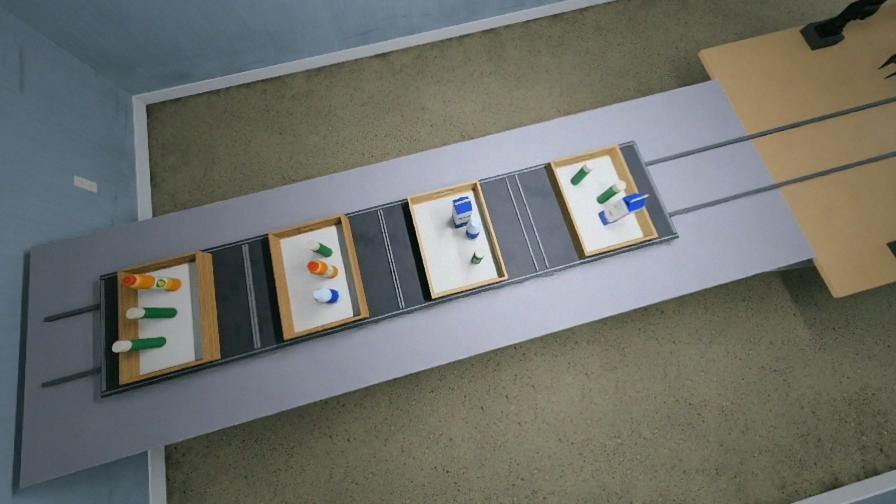

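Request:
{"op": "wait", "data": {"seconds": 4, "cameras": ["cam_start_end"]}}

Scene clock: 701.63 s.
Joint torques (N m): arm1=[-0.09 -12.28 10.84 -0.24 -0.08 -0.05] | arm2=[-0.15 -10.34 13.14 -0.14 0.05 -0.08] | arm3=[-0.5 -10.58 14.34 -0.09 0 -0.06] | arm4=[0.56 -7.65 12.42 0.12 0.03 0.04] | arm5=[-0.26 -11.16 8.1 0.43 0.15 0.08] | arm6=[-0.62 -18.37 11.17 0.17 0.13 0.03] | arm7=[-0.15 -6.07 6.45 0.01 -0.03 -0.04] | arm8=[0.56 -8.76 8.98 0.13 0.15 -0.16]
Heat: arm1: hottest joint3_rad 52 °C; arm2: hottest joint3_rad 51 °C; arm3: hottest joint3_rad 47 °C; arm4: hottest joint3_rad 42 °C; arm5: hottest joint3_rad 41 °C; arm6: hottest joint3_rad 47 °C; arm7: hottest joint3_rad 44 °C; arm8: hottest joint3_rad 42 °C.
Joint velocities: arm1=[0.015 -0.015 -0.007 0.002 0.081 0.022 0] | arm2=[0.005 0.005 0.007 0.012 0.022 0.051 -0.001] | arm3=[-0.005 0.005 0.007 -0.002 0.007 0.037 0] | arm4=[0.005 -0.015 0.007 0.002 0.022 0.007 0.001] | arm5=[-0.015 -0.005 -0.017 -0.012 0.007 -0.051 -0.001] | arm6=[-0.005 -0.005 0.007 -0.002 -0.022 -0.037 0] | arm7=[-0.005 -0.005 0.007 0.002 0.022 -0.037 0] | arm8=[0.005 -0.015 -0.002 -0.022 -0.007 0.007 -0.001]
arm1.joint_positions: joint1_rad=-0.415 joint2_rad=+1.567 joint3_rad=+1.107 joint4_rad=-1.098 joint5_rad=+0.008 joint6_rad=+1.161 gripper_m=+0.057
arm1.joint_status: not commanded
arm1.hand: x=+1.1506 y=+0.2586 z=+0.8880 quat_wxyz=(-0.012, -1.000, +0.006, +0.005) (m; scene frame)
arm1.hand_target: x=+1.1472 y=+0.2386 z=+0.9028 quat_wxyz=(-0.029, -1.000, +0.001, +0.011) (m; scene frame)
arm1.hand_status: not commanded
arm2.joint_positions: joint1_rad=-0.241 joint2_rad=+1.545 joint3_rad=+1.032 joint4_rad=-1.051 joint5_rad=+0.006 joint6_rad=+1.375 gripper_m=+0.057
arm2.joint_status: not commanded
arm2.hand: x=+0.4370 y=+0.2459 z=+0.9002 quat_wxyz=(-0.003, -1.000, +0.001, +0.002) (m; scene frame)
arm2.hand_target: x=+0.4299 y=+0.2292 z=+0.9222 quat_wxyz=(-0.028, -1.000, +0.002, +0.006) (m; scene frame)
arm2.hand_status: not commanded
arm3.joint_positions: joint1_rad=-0.306 joint2_rad=+1.529 joint3_rad=+1.126 joint4_rad=-1.136 joint5_rad=+0.032 joint6_rad=+1.225 gripper_m=+0.057
arm3.joint_status: not commanded
arm3.hand: x=-0.2355 y=+0.2474 z=+0.8907 quat_wxyz=(-0.012, -1.000, +0.002, +0.012) (m; scene frame)
arm3.hand_target: x=-0.2440 y=+0.2346 z=+0.8962 quat_wxyz=(-0.016, -1.000, +0.006, +0.012) (m; scene frame)
arm3.hand_status: not commanded
arm4.joint_positions: joint1_rad=-0.209 joint2_rad=+1.496 joint3_rad=+1.100 joint4_rad=-1.167 joint5_rad=+0.014 joint6_rad=+1.358 gripper_m=+0.057
arm4.joint_status: not commanded
arm4.hand: x=-0.9129 y=+0.2473 z=+0.8870 quat_wxyz=(-0.005, -1.000, +0.002, +0.006) (m; scene frame)
arm4.hand_target: x=-0.9130 y=+0.2334 z=+0.8951 quat_wxyz=(-0.013, -1.000, +0.003, +0.006) (m; scene frame)
arm4.hand_status: not commanded
arm5.joint_positions: joint1_rad=-0.439 joint2_rad=+1.621 joint3_rad=+1.155 joint4_rad=-1.061 joint5_rad=-0.003 joint6_rad=+1.177 gripper_m=+0.057
arm5.joint_status: not commanded
arm5.hand: x=-0.9025 y=-0.2272 z=+0.8968 quat_wxyz=(-0.007, -0.001, -1.000, -0.021) (m; scene frame)
arm5.hand_target: x=-0.9020 y=-0.2320 z=+0.8960 quat_wxyz=(-0.006, -0.007, -1.000, -0.016) (m; scene frame)
arm5.hand_status: not commanded
arm6.joint_positions: joint1_rad=-0.550 joint2_rad=+1.608 joint3_rad=+1.262 joint4_rad=-1.197 joint5_rad=+0.015 joint6_rad=+1.048 gripper_m=+0.057
arm6.joint_status: not commanded
arm6.hand: x=-0.2332 y=-0.2452 z=+0.8888 quat_wxyz=(-0.006, +0.003, -1.000, -0.010) (m; scene frame)
arm6.hand_target: x=-0.2312 y=-0.2385 z=+0.9058 quat_wxyz=(-0.016, +0.002, -1.000, -0.025) (m; scene frame)
arm6.hand_status: not commanded
arm7.joint_positions: joint1_rad=-0.414 joint2_rad=+1.129 joint3_rad=+0.927 joint4_rad=-1.343 joint5_rad=+0.002 joint6_rad=+1.166 gripper_m=+0.057
arm7.joint_status: all done
arm7.hand: x=+0.3976 y=-0.3739 z=+0.9347 quat_wxyz=(-0.006, +0.004, -1.000, -0.011) (m; scene frame)
arm7.hand_target: x=+0.3958 y=-0.3783 z=+0.9291 quat_wxyz=(+0.000, +0.008, -1.000, +0.001) (m; scene frame)
arm7.hand_status: not commanded
arm8.joint_positions: joint1_rad=+0.443 joint2_rad=+1.240 joint3_rad=+0.961 joint4_rad=-1.262 joint5_rad=+0.000 joint6_rad=+0.460 gripper_m=+0.000
arm8.joint_status: all done
arm8.hand: x=+0.7382 y=-0.3535 z=+0.9571 quat_wxyz=(-0.008, +0.719, -0.695, -0.008) (m; scene frame)
arm8.hand_target: x=+0.7389 y=-0.3598 z=+0.9496 quat_wxyz=(-0.004, +0.725, -0.689, +0.007) (m; scene frame)
arm8.hand_status: not commanded
wait: 4.00 s; at rest from the start
pictures: cam_start_end

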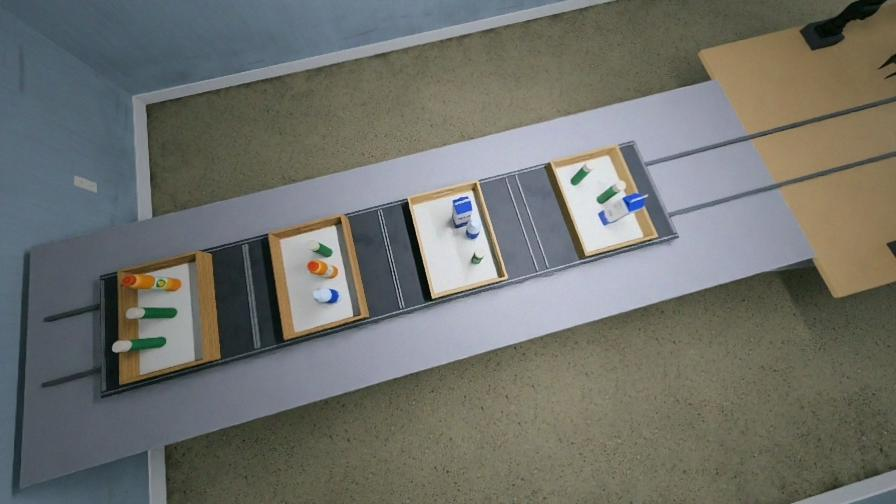

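Request:
{"op": "move", "data": {"arm8": {"target": [0.600, -0.445, 0.880, 0, 0.725, -0.689, 0], "speed": 0.2}, "cameras": []}}

Request:
{"op": "move", "data": {"arm8": {"target": [0.602, -0.440, 0.780, 0, 0.725, -0.689, 0], "speed": 0.09}, "cameras": []}}

Request:
{"op": "move", "data": {"arm8": {"joints": {"joint1_rad": -0.668, "joint2_rad": 1.313, "joint3_rad": 0.94, "joint4_rad": -1.198, "joint5_rad": 0, "joint6_rad": 0.902, "gripper_m": 0.057}}, "cameras": []}}

Request:
{"op": "move", "data": {"arm5": {"target": [-0.902, -0.249, 0.896, 0.006, 0.007, 1, 0.016], "speed": 0.15}, "arm7": {"target": [0.440, -0.226, 0.904, 0.012, 0, 1, 0.021], "speed": 0.15}, "arm8": {"target": [1.154, -0.230, 0.904, 0.010, 0, 1, 0.020], "speed": 0.15}, "cameras": ["cam_start_end"]}}

Scene clock: 723.73 s.
Joint torques (N m): arm1=[-0.15 -11.46 10.86 -0.32 -0.04 -0.03] | arm2=[0.03 -10.64 13.12 -0.28 0.07 -0.06] | arm3=[-0.5 -10.58 14.32 -0.08 0 -0.06] | arm4=[0.44 -7.82 12.41 0.1 0.06 0.03] | arm5=[0.03 -10.99 7.99 0.34 0.14 0.06] | arm6=[-0.62 -18.37 11.17 0.17 0.13 0.03] | arm7=[-0.21 -6.12 6.45 0.03 -0.03 -0.04] | arm8=[0.26 -10.29 8.88 0.76 0.23 0.04]
Heat: arm1: hottest joint3_rad 52 °C; arm2: hottest joint3_rad 51 °C; arm3: hottest joint3_rad 47 °C; arm4: hottest joint3_rad 42 °C; arm5: hottest joint3_rad 41 °C; arm6: hottest joint3_rad 48 °C; arm7: hottest joint3_rad 43 °C; arm8: hottest joint3_rad 41 °C.
move: arm8 done
Joint velocities: arm1=[-0.024 -0.024 0.002 0.002 -0.051 0.007 -0.001] | arm2=[0.005 -0.015 -0.022 -0.017 -0.022 -0.022 -0.001] | arm3=[-0.005 -0.015 -0.012 0.002 0.037 -0.007 -0.001] | arm4=[-0.015 -0.005 -0.007 -0.007 0.081 -0.022 0.001] | arm5=[-0.005 -0.005 -0.012 -0.002 -0.037 -0.037 0] | arm6=[-0.005 -0.015 -0.022 0.002 -0.037 0.007 0.001] | arm7=[0.005 0.005 0.012 -0.002 0.051 -0.037 -0.002] | arm8=[0.005 -0.015 0.012 0.007 0.007 -0.051 -0.001]
arm1, arm2, arm3, arm4, arm5, arm6: as last shown
arm7.joint_positions: joint1_rad=-0.414 joint2_rad=+1.129 joint3_rad=+0.927 joint4_rad=-1.343 joint5_rad=+0.002 joint6_rad=+1.166 gripper_m=+0.057
arm7.joint_status: not commanded
arm7.hand: x=+0.3976 y=-0.3739 z=+0.9347 quat_wxyz=(-0.006, +0.004, -1.000, -0.011) (m; scene frame)
arm7.hand_target: x=+0.3958 y=-0.3783 z=+0.9291 quat_wxyz=(+0.000, +0.008, -1.000, +0.001) (m; scene frame)
arm7.hand_status: not commanded
arm8.joint_positions: joint1_rad=+0.913 joint2_rad=+1.382 joint3_rad=+0.893 joint4_rad=-1.063 joint5_rad=+0.008 joint6_rad=+0.905 gripper_m=+0.000
arm8.joint_status: not commanded
arm8.hand: x=+0.6049 y=-0.4448 z=+0.8856 quat_wxyz=(-0.006, +0.727, -0.687, -0.003) (m; scene frame)
arm8.hand_target: x=+0.6039 y=-0.4454 z=+0.8802 quat_wxyz=(-0.008, +0.725, -0.689, +0.000) (m; scene frame)
arm8.hand_status: done (0.007 m and 0.9 deg from the pose sent, 0.183 m and 1.6 deg at the start)
pictures: none
No camera images: "cameras" was empty.

Scene clock: 725.37 s.
Joint torques (N m): arm1=[-0.26 -11.46 10.62 -0.1 -0.01 -0.06] | arm2=[-0.32 -10.34 13.14 -0.31 0.01 -0.05] | arm3=[-0.5 -10.58 14.34 -0.08 0 -0.06] | arm4=[0.44 -7.88 12.37 0.1 0.03 0.05] | arm5=[0.26 -10.93 7.91 0.38 0.13 0.11] | arm6=[-0.62 -18.43 11.15 0.17 0.13 0.03] | arm7=[-0.15 -6.07 6.45 0.01 -0.03 -0.03] | arm8=[-0.67 -10.52 6.56 1.26 0.06 -0.11]
Heat: arm1: hottest joint3_rad 52 °C; arm2: hottest joint3_rad 51 °C; arm3: hottest joint3_rad 47 °C; arm4: hottest joint3_rad 42 °C; arm5: hottest joint3_rad 41 °C; arm6: hottest joint3_rad 48 °C; arm7: hottest joint3_rad 43 °C; arm8: hottest joint3_rad 41 °C.
move: arm8 off_target
Joint velocities: arm1=[-0.005 -0.005 0.012 -0.022 0.022 -0.007 0] | arm2=[0.005 -0.005 -0.017 0.002 0.007 0.007 0] | arm3=[-0.015 -0.015 0.017 -0.007 -0.051 -0.051 0] | arm4=[-0.005 -0.015 0.002 -0.012 -0.007 -0.066 0] | arm5=[0.005 0.005 0.012 0.002 0.037 0.051 -0.001] | arm6=[-0.005 -0.015 -0.007 0.002 -0.007 -0.022 0] | arm7=[-0.005 0.005 -0.007 -0.007 0.022 -0.037 0] | arm8=[-0.005 -0.015 0.012 -0.027 -0.095 -0.007 0]
arm1, arm2, arm3, arm4, arm5, arm6, arm7: as last shown
arm8.joint_positions: joint1_rad=+0.913 joint2_rad=+1.558 joint3_rad=+0.789 joint4_rad=-0.767 joint5_rad=-0.002 joint6_rad=+0.905 gripper_m=+0.000
arm8.joint_status: not commanded
arm8.hand: x=+0.5984 y=-0.4420 z=+0.7938 quat_wxyz=(+0.000, +0.727, -0.687, -0.009) (m; scene frame)
arm8.hand_target: x=+0.6044 y=-0.4419 z=+0.7813 quat_wxyz=(+0.000, +0.725, -0.689, +0.000) (m; scene frame)
arm8.hand_status: off_target (0.014 m and 1.1 deg from the pose sent, 0.106 m and 0.9 deg at the start)
pictures: none
No camera images: "cameras" was empty.

Scene clock: 728.03 s.
Joint torques (N m): arm1=[0.09 -12.16 10.69 -0.03 -0.02 -0.02] | arm2=[0.21 -10.4 13.09 -0.29 0.05 -0.05] | arm3=[-0.5 -10.58 14.34 -0.08 0 -0.05] | arm4=[0.32 -8 12.48 0.1 0.04 0.05] | arm5=[-0.21 -10.87 8.08 0.39 0.11 0.08] | arm6=[-0.62 -18.37 11.17 0.17 0.13 0.04] | arm7=[-0.21 -6.07 6.45 0.02 -0.03 -0.04] | arm8=[-0.03 -9.29 10.92 0.08 0.14 -0.11]
Heat: arm1: hottest joint3_rad 52 °C; arm2: hottest joint3_rad 51 °C; arm3: hottest joint3_rad 47 °C; arm4: hottest joint3_rad 42 °C; arm5: hottest joint3_rad 41 °C; arm6: hottest joint3_rad 48 °C; arm7: hottest joint3_rad 43 °C; arm8: hottest joint3_rad 41 °C.
move: arm8 done
Joint velocities: arm1=[-0.005 -0.005 -0.017 0.002 -0.007 0.037 0.001] | arm2=[0.005 -0.015 -0.007 -0.017 0.007 -0.081 0] | arm3=[0.015 -0.005 -0.002 -0.002 0.007 -0.007 -0.001] | arm4=[-0.005 -0.015 0.007 -0.017 0.081 0.066 0] | arm5=[0.005 -0.015 -0.002 0.002 -0.051 -0.007 0] | arm6=[0.005 -0.015 -0.002 -0.017 0.022 0.022 0] | arm7=[0.005 0.005 0.002 -0.012 0.051 0.022 -0.002] | arm8=[-0.005 -0.015 -0.017 -0.032 0.022 0.051 0]
arm1, arm2, arm3, arm4, arm5, arm6, arm7: as last shown
arm8.joint_positions: joint1_rad=-0.662 joint2_rad=+1.303 joint3_rad=+0.925 joint4_rad=-1.190 joint5_rad=+0.000 joint6_rad=+0.905 gripper_m=+0.057
arm8.joint_status: all done
arm8.hand: x=+1.0954 y=-0.3710 z=+0.9293 quat_wxyz=(-0.008, +0.027, -1.000, +0.002) (m; scene frame)
arm8.hand_target: x=+1.0991 y=-0.3692 z=+0.9315 quat_wxyz=(-0.007, +0.025, -1.000, +0.003) (m; scene frame)
arm8.hand_status: not commanded
pictures: none
No camera images: "cameras" was empty.

Scene clock: 729.67 s.
Joint torques (N m): arm1=[-0.26 -11.4 10.47 -0.34 -0.01 -0.04] | arm2=[-0.38 -10.75 13.26 -0.27 0.05 -0.05] | arm3=[-0.5 -10.58 14.34 -0.08 0 -0.06] | arm4=[0.44 -8.12 12.42 0.06 0.02 0.05] | arm5=[-0.91 -10.46 7.2 0.83 0.12 -0.07] | arm6=[-0.62 -18.49 11.17 0.18 0.13 0.03] | arm7=[0.56 -12.04 10.85 0.85 0.19 0.15] | arm8=[0.91 -15.38 13.56 0.7 0.07 0.06]
Heat: arm1: hottest joint3_rad 52 °C; arm2: hottest joint3_rad 51 °C; arm3: hottest joint3_rad 47 °C; arm4: hottest joint3_rad 42 °C; arm5: hottest joint3_rad 41 °C; arm6: hottest joint3_rad 48 °C; arm7: hottest joint3_rad 43 °C; arm8: hottest joint3_rad 41 °C.
move: arm5 done; arm7 off_target; arm8 off_target
Joint velocities: arm1=[-0.005 -0.005 -0.002 -0.007 -0.007 0.022 -0.001] | arm2=[0.005 0.005 -0.002 0.002 0.022 -0.007 -0.001] | arm3=[-0.005 0.005 0.002 -0.002 -0.037 0.051 0] | arm4=[-0.015 -0.015 0.032 -0.012 -0.022 -0.007 -0.001] | arm5=[-0.005 -0.005 -0.012 0.012 -0.066 -0.007 0] | arm6=[-0.005 -0.015 -0.002 -0.017 -0.066 -0.037 0.001] | arm7=[-0.005 -0.005 -0.017 -0.007 -0.051 0.037 0] | arm8=[-0.005 -0.005 -0.022 -0.012 0.007 -0.051 0]
arm1, arm2, arm3, arm4, arm6: as last shown
arm5.joint_positions: joint1_rad=-0.450 joint2_rad=+1.587 joint3_rad=+1.120 joint4_rad=-1.061 joint5_rad=-0.003 joint6_rad=+1.177 gripper_m=+0.057
arm5.joint_status: not commanded
arm5.hand: x=-0.9027 y=-0.2413 z=+0.8991 quat_wxyz=(-0.007, -0.007, -1.000, -0.020) (m; scene frame)
arm5.hand_target: x=-0.9020 y=-0.2489 z=+0.8960 quat_wxyz=(-0.006, -0.007, -1.000, -0.016) (m; scene frame)
arm5.hand_status: done (0.008 m and 0.5 deg from the pose sent, 0.022 m and 0.9 deg at the start)
arm7.joint_positions: joint1_rad=-0.377 joint2_rad=+1.529 joint3_rad=+1.175 joint4_rad=-1.230 joint5_rad=+0.003 joint6_rad=+1.207 gripper_m=+0.057
arm7.joint_status: not commanded
arm7.hand: x=+0.4321 y=-0.2510 z=+0.8884 quat_wxyz=(+0.001, +0.001, -1.000, +0.007) (m; scene frame)
arm7.hand_target: x=+0.4377 y=-0.2270 z=+0.9073 quat_wxyz=(-0.012, +0.000, -1.000, -0.022) (m; scene frame)
arm7.hand_status: off_target (0.031 m and 3.6 deg from the pose sent, 0.157 m and 1.4 deg at the start)
arm8.joint_positions: joint1_rad=-0.614 joint2_rad=+1.665 joint3_rad=+1.219 joint4_rad=-1.119 joint5_rad=-0.015 joint6_rad=+1.012 gripper_m=+0.057
arm8.joint_status: not commanded
arm8.hand: x=+1.1485 y=-0.2524 z=+0.8933 quat_wxyz=(-0.003, -0.002, -1.000, -0.004) (m; scene frame)
arm8.hand_target: x=+1.1526 y=-0.2310 z=+0.9016 quat_wxyz=(-0.011, +0.000, -1.000, -0.020) (m; scene frame)
arm8.hand_status: off_target (0.025 m and 2.0 deg from the pose sent, 0.155 m and 3.9 deg at the start)
pictures: cam_start_end

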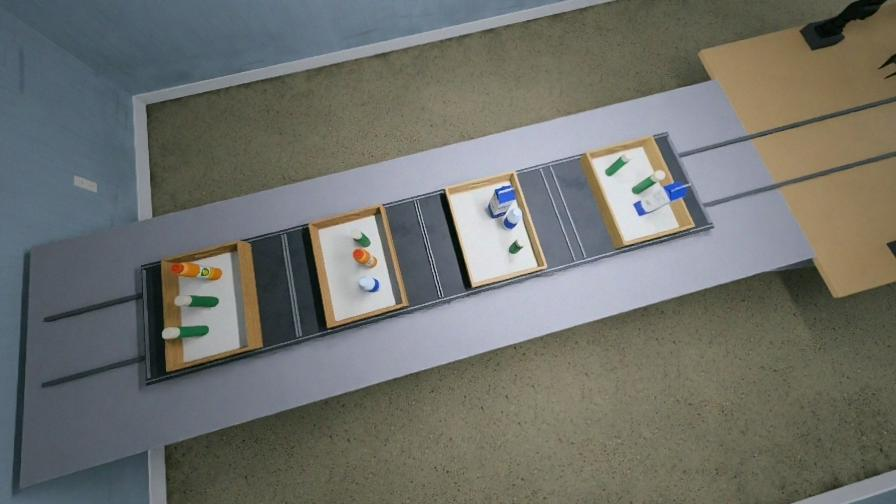

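Request:
{"op": "wait", "data": {"seconds": 6, "cameras": []}}

Request:
{"op": "wait", "data": {"seconds": 6, "cameras": ["cam_rail"]}}

Scene clock: 741.50 s.
Joint torques (N m): arm1=[-0.32 -11.46 10.85 -0.17 -0.02 -0.02] | arm2=[-0.15 -9.99 13.14 -0.25 0.06 -0.06] | arm3=[-0.44 -10.58 14.32 -0.08 0 -0.06] | arm4=[0.73 -8.06 12.51 0.02 0.04 0.05] | arm5=[-0.73 -10.34 7.19 0.69 0.09 -0.09] | arm6=[-0.62 -18.37 11.18 0.17 0.13 0.04] | arm7=[0.62 -12.16 10.8 0.81 0.19 0.19] | arm8=[1.08 -15.38 13.57 0.62 0.07 0.04]
Heat: arm1: hottest joint3_rad 52 °C; arm2: hottest joint3_rad 51 °C; arm3: hottest joint3_rad 48 °C; arm4: hottest joint3_rad 42 °C; arm5: hottest joint3_rad 41 °C; arm6: hottest joint3_rad 48 °C; arm7: hottest joint3_rad 44 °C; arm8: hottest joint3_rad 42 °C.
Joint velocities: arm1=[-0.005 -0.015 -0.017 -0.017 -0.022 0.037 0.001] | arm2=[-0.015 -0.005 0.012 0.002 0.051 0.037 0] | arm3=[0.015 0.005 0.007 -0.002 -0.051 -0.051 0] | arm4=[0.005 -0.024 -0.012 0.002 0.037 -0.022 0] | arm5=[-0.015 0.015 -0.012 0.007 -0.051 0.007 0] | arm6=[-0.005 -0.005 -0.002 -0.007 -0.066 0.037 0.001] | arm7=[0.005 -0.015 0.017 -0.007 -0.007 -0.066 -0.001] | arm8=[0.005 -0.005 -0.007 -0.002 -0.037 0.081 0]
arm1.joint_positions: joint1_rad=-0.415 joint2_rad=+1.567 joint3_rad=+1.107 joint4_rad=-1.098 joint5_rad=+0.008 joint6_rad=+1.161 gripper_m=+0.057
arm1.joint_status: not commanded
arm1.hand: x=+1.1506 y=+0.2586 z=+0.8880 quat_wxyz=(-0.012, -1.000, +0.006, +0.005) (m; scene frame)
arm1.hand_target: x=+1.1472 y=+0.2386 z=+0.9028 quat_wxyz=(-0.029, -1.000, +0.001, +0.011) (m; scene frame)
arm1.hand_status: not commanded
arm2.joint_positions: joint1_rad=-0.241 joint2_rad=+1.545 joint3_rad=+1.032 joint4_rad=-1.051 joint5_rad=+0.006 joint6_rad=+1.375 gripper_m=+0.057
arm2.joint_status: not commanded
arm2.hand: x=+0.4370 y=+0.2459 z=+0.9002 quat_wxyz=(-0.003, -1.000, +0.001, +0.002) (m; scene frame)
arm2.hand_target: x=+0.4299 y=+0.2292 z=+0.9222 quat_wxyz=(-0.028, -1.000, +0.002, +0.006) (m; scene frame)
arm2.hand_status: not commanded
arm3.joint_positions: joint1_rad=-0.306 joint2_rad=+1.529 joint3_rad=+1.126 joint4_rad=-1.136 joint5_rad=+0.032 joint6_rad=+1.225 gripper_m=+0.057
arm3.joint_status: not commanded
arm3.hand: x=-0.2355 y=+0.2474 z=+0.8907 quat_wxyz=(-0.012, -1.000, +0.002, +0.012) (m; scene frame)
arm3.hand_target: x=-0.2440 y=+0.2346 z=+0.8962 quat_wxyz=(-0.016, -1.000, +0.006, +0.012) (m; scene frame)
arm3.hand_status: not commanded
arm4.joint_positions: joint1_rad=-0.209 joint2_rad=+1.496 joint3_rad=+1.100 joint4_rad=-1.167 joint5_rad=+0.014 joint6_rad=+1.358 gripper_m=+0.057
arm4.joint_status: not commanded
arm4.hand: x=-0.9129 y=+0.2473 z=+0.8870 quat_wxyz=(-0.005, -1.000, +0.002, +0.006) (m; scene frame)
arm4.hand_target: x=-0.9130 y=+0.2334 z=+0.8951 quat_wxyz=(-0.013, -1.000, +0.003, +0.006) (m; scene frame)
arm4.hand_status: not commanded
arm5.joint_positions: joint1_rad=-0.450 joint2_rad=+1.587 joint3_rad=+1.120 joint4_rad=-1.061 joint5_rad=-0.003 joint6_rad=+1.177 gripper_m=+0.057
arm5.joint_status: not commanded
arm5.hand: x=-0.9027 y=-0.2413 z=+0.8991 quat_wxyz=(-0.007, -0.007, -1.000, -0.020) (m; scene frame)
arm5.hand_target: x=-0.9020 y=-0.2489 z=+0.8960 quat_wxyz=(-0.006, -0.007, -1.000, -0.016) (m; scene frame)
arm5.hand_status: done (0.008 m and 0.5 deg from the pose sent, 0.022 m and 0.9 deg at the start)
arm6.joint_positions: joint1_rad=-0.550 joint2_rad=+1.608 joint3_rad=+1.262 joint4_rad=-1.197 joint5_rad=+0.015 joint6_rad=+1.048 gripper_m=+0.057
arm6.joint_status: not commanded
arm6.hand: x=-0.2332 y=-0.2452 z=+0.8888 quat_wxyz=(-0.006, +0.003, -1.000, -0.010) (m; scene frame)
arm6.hand_target: x=-0.2312 y=-0.2385 z=+0.9058 quat_wxyz=(-0.016, +0.002, -1.000, -0.025) (m; scene frame)
arm6.hand_status: not commanded
arm7.joint_positions: joint1_rad=-0.377 joint2_rad=+1.529 joint3_rad=+1.175 joint4_rad=-1.230 joint5_rad=+0.003 joint6_rad=+1.208 gripper_m=+0.057
arm7.joint_status: not commanded
arm7.hand: x=+0.4321 y=-0.2510 z=+0.8884 quat_wxyz=(+0.001, +0.001, -1.000, +0.007) (m; scene frame)
arm7.hand_target: x=+0.4377 y=-0.2270 z=+0.9073 quat_wxyz=(-0.011, +0.000, -1.000, -0.022) (m; scene frame)
arm7.hand_status: off_target (0.031 m and 3.6 deg from the pose sent, 0.157 m and 1.4 deg at the start)
arm8.joint_positions: joint1_rad=-0.614 joint2_rad=+1.665 joint3_rad=+1.219 joint4_rad=-1.119 joint5_rad=-0.015 joint6_rad=+1.013 gripper_m=+0.057
arm8.joint_status: not commanded
arm8.hand: x=+1.1485 y=-0.2524 z=+0.8933 quat_wxyz=(-0.003, -0.003, -1.000, -0.004) (m; scene frame)
arm8.hand_target: x=+1.1526 y=-0.2310 z=+0.9016 quat_wxyz=(-0.011, +0.000, -1.000, -0.020) (m; scene frame)
arm8.hand_status: off_target (0.025 m and 2.0 deg from the pose sent, 0.155 m and 3.9 deg at the start)
wait: 6.00 s; at rest from the start
pictures: none
No camera images: "cameras" was empty.

Scene clock: 747.50 s.
Joint torques (N m): arm1=[0.38 -11.81 10.89 -0.1 -0.02 -0.01] | arm2=[0.09 -10.05 13.09 -0.31 0.02 -0.05] | arm3=[-0.5 -10.58 14.34 -0.06 0 -0.06] | arm4=[0.26 -8 12.38 0.06 0.01 0.05] | arm5=[-0.38 -10.81 7.12 0.66 0.13 -0.09] | arm6=[-0.62 -18.32 11.15 0.2 0.13 0.04] | arm7=[0.62 -12.1 10.81 0.83 0.19 0.19] | arm8=[1.03 -15.38 13.56 0.65 0.08 0.04]
Heat: arm1: hottest joint3_rad 52 °C; arm2: hottest joint3_rad 51 °C; arm3: hottest joint3_rad 48 °C; arm4: hottest joint3_rad 42 °C; arm5: hottest joint3_rad 40 °C; arm6: hottest joint3_rad 48 °C; arm7: hottest joint3_rad 44 °C; arm8: hottest joint3_rad 42 °C.
Joint velocities: arm1=[-0.015 -0.015 -0.002 -0.002 0.037 0.037 -0.001] | arm2=[0.015 -0.015 -0.007 -0.007 0.022 0.037 0] | arm3=[-0.005 0.005 -0.002 -0.002 -0.081 -0.037 0] | arm4=[0.005 -0.005 0.017 0.002 -0.007 0.022 0] | arm5=[-0.015 -0.005 -0.002 -0.017 -0.007 -0.007 -0.001] | arm6=[-0.005 -0.015 0.002 -0.027 -0.022 0.022 0] | arm7=[-0.005 -0.005 -0.002 -0.002 -0.051 0.051 0] | arm8=[-0.005 0.005 -0.007 -0.017 0.066 -0.007 0]
arm1.joint_positions: joint1_rad=-0.415 joint2_rad=+1.567 joint3_rad=+1.107 joint4_rad=-1.098 joint5_rad=+0.008 joint6_rad=+1.161 gripper_m=+0.057
arm1.joint_status: not commanded
arm1.hand: x=+1.1506 y=+0.2586 z=+0.8880 quat_wxyz=(-0.012, -1.000, +0.006, +0.005) (m; scene frame)
arm1.hand_target: x=+1.1472 y=+0.2386 z=+0.9028 quat_wxyz=(-0.029, -1.000, +0.001, +0.011) (m; scene frame)
arm1.hand_status: not commanded
arm2.joint_positions: joint1_rad=-0.241 joint2_rad=+1.545 joint3_rad=+1.032 joint4_rad=-1.051 joint5_rad=+0.006 joint6_rad=+1.375 gripper_m=+0.057
arm2.joint_status: not commanded
arm2.hand: x=+0.4370 y=+0.2459 z=+0.9002 quat_wxyz=(-0.003, -1.000, +0.001, +0.002) (m; scene frame)
arm2.hand_target: x=+0.4299 y=+0.2292 z=+0.9222 quat_wxyz=(-0.028, -1.000, +0.002, +0.006) (m; scene frame)
arm2.hand_status: not commanded
arm3.joint_positions: joint1_rad=-0.306 joint2_rad=+1.529 joint3_rad=+1.126 joint4_rad=-1.136 joint5_rad=+0.032 joint6_rad=+1.225 gripper_m=+0.057
arm3.joint_status: not commanded
arm3.hand: x=-0.2355 y=+0.2474 z=+0.8907 quat_wxyz=(-0.012, -1.000, +0.002, +0.012) (m; scene frame)
arm3.hand_target: x=-0.2440 y=+0.2346 z=+0.8962 quat_wxyz=(-0.016, -1.000, +0.006, +0.012) (m; scene frame)
arm3.hand_status: not commanded
arm4.joint_positions: joint1_rad=-0.209 joint2_rad=+1.496 joint3_rad=+1.100 joint4_rad=-1.167 joint5_rad=+0.014 joint6_rad=+1.358 gripper_m=+0.057
arm4.joint_status: not commanded
arm4.hand: x=-0.9129 y=+0.2473 z=+0.8870 quat_wxyz=(-0.005, -1.000, +0.002, +0.006) (m; scene frame)
arm4.hand_target: x=-0.9130 y=+0.2334 z=+0.8951 quat_wxyz=(-0.013, -1.000, +0.003, +0.006) (m; scene frame)
arm4.hand_status: not commanded
arm5.joint_positions: joint1_rad=-0.450 joint2_rad=+1.587 joint3_rad=+1.120 joint4_rad=-1.061 joint5_rad=-0.003 joint6_rad=+1.177 gripper_m=+0.057
arm5.joint_status: not commanded
arm5.hand: x=-0.9027 y=-0.2413 z=+0.8991 quat_wxyz=(-0.007, -0.007, -1.000, -0.020) (m; scene frame)
arm5.hand_target: x=-0.9020 y=-0.2489 z=+0.8960 quat_wxyz=(-0.006, -0.007, -1.000, -0.016) (m; scene frame)
arm5.hand_status: done (0.008 m and 0.5 deg from the pose sent, 0.022 m and 0.9 deg at the start)
arm6.joint_positions: joint1_rad=-0.550 joint2_rad=+1.608 joint3_rad=+1.262 joint4_rad=-1.197 joint5_rad=+0.015 joint6_rad=+1.048 gripper_m=+0.057
arm6.joint_status: not commanded
arm6.hand: x=-0.2332 y=-0.2452 z=+0.8888 quat_wxyz=(-0.006, +0.003, -1.000, -0.010) (m; scene frame)
arm6.hand_target: x=-0.2312 y=-0.2385 z=+0.9058 quat_wxyz=(-0.016, +0.002, -1.000, -0.025) (m; scene frame)
arm6.hand_status: not commanded
arm7.joint_positions: joint1_rad=-0.377 joint2_rad=+1.529 joint3_rad=+1.175 joint4_rad=-1.230 joint5_rad=+0.003 joint6_rad=+1.208 gripper_m=+0.057
arm7.joint_status: not commanded
arm7.hand: x=+0.4321 y=-0.2510 z=+0.8884 quat_wxyz=(+0.001, +0.001, -1.000, +0.007) (m; scene frame)
arm7.hand_target: x=+0.4377 y=-0.2270 z=+0.9073 quat_wxyz=(-0.011, +0.000, -1.000, -0.022) (m; scene frame)
arm7.hand_status: off_target (0.031 m and 3.6 deg from the pose sent, 0.157 m and 1.4 deg at the start)
arm8.joint_positions: joint1_rad=-0.614 joint2_rad=+1.665 joint3_rad=+1.219 joint4_rad=-1.119 joint5_rad=-0.015 joint6_rad=+1.013 gripper_m=+0.057
arm8.joint_status: not commanded
arm8.hand: x=+1.1485 y=-0.2524 z=+0.8933 quat_wxyz=(-0.003, -0.003, -1.000, -0.004) (m; scene frame)
arm8.hand_target: x=+1.1526 y=-0.2310 z=+0.9016 quat_wxyz=(-0.011, +0.000, -1.000, -0.020) (m; scene frame)
arm8.hand_status: off_target (0.025 m and 2.0 deg from the pose sent, 0.155 m and 3.9 deg at the start)
wait: 6.00 s; at rest by 0.27 s
pictures: cam_rail

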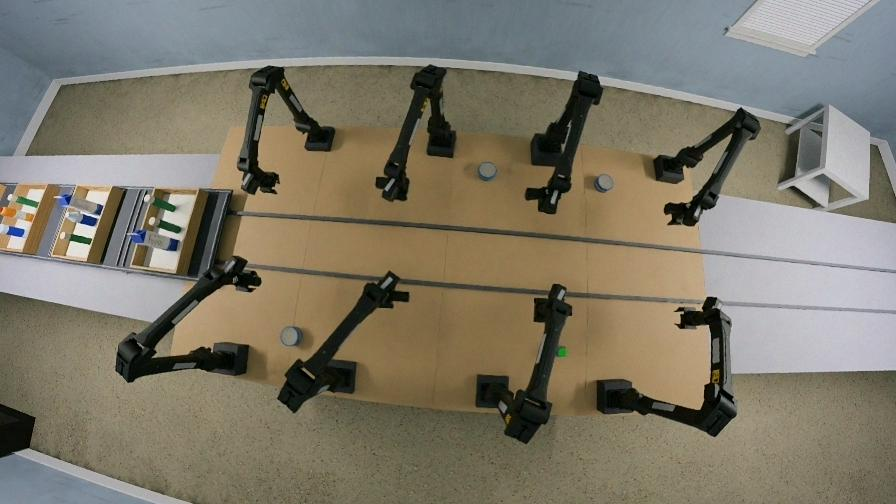

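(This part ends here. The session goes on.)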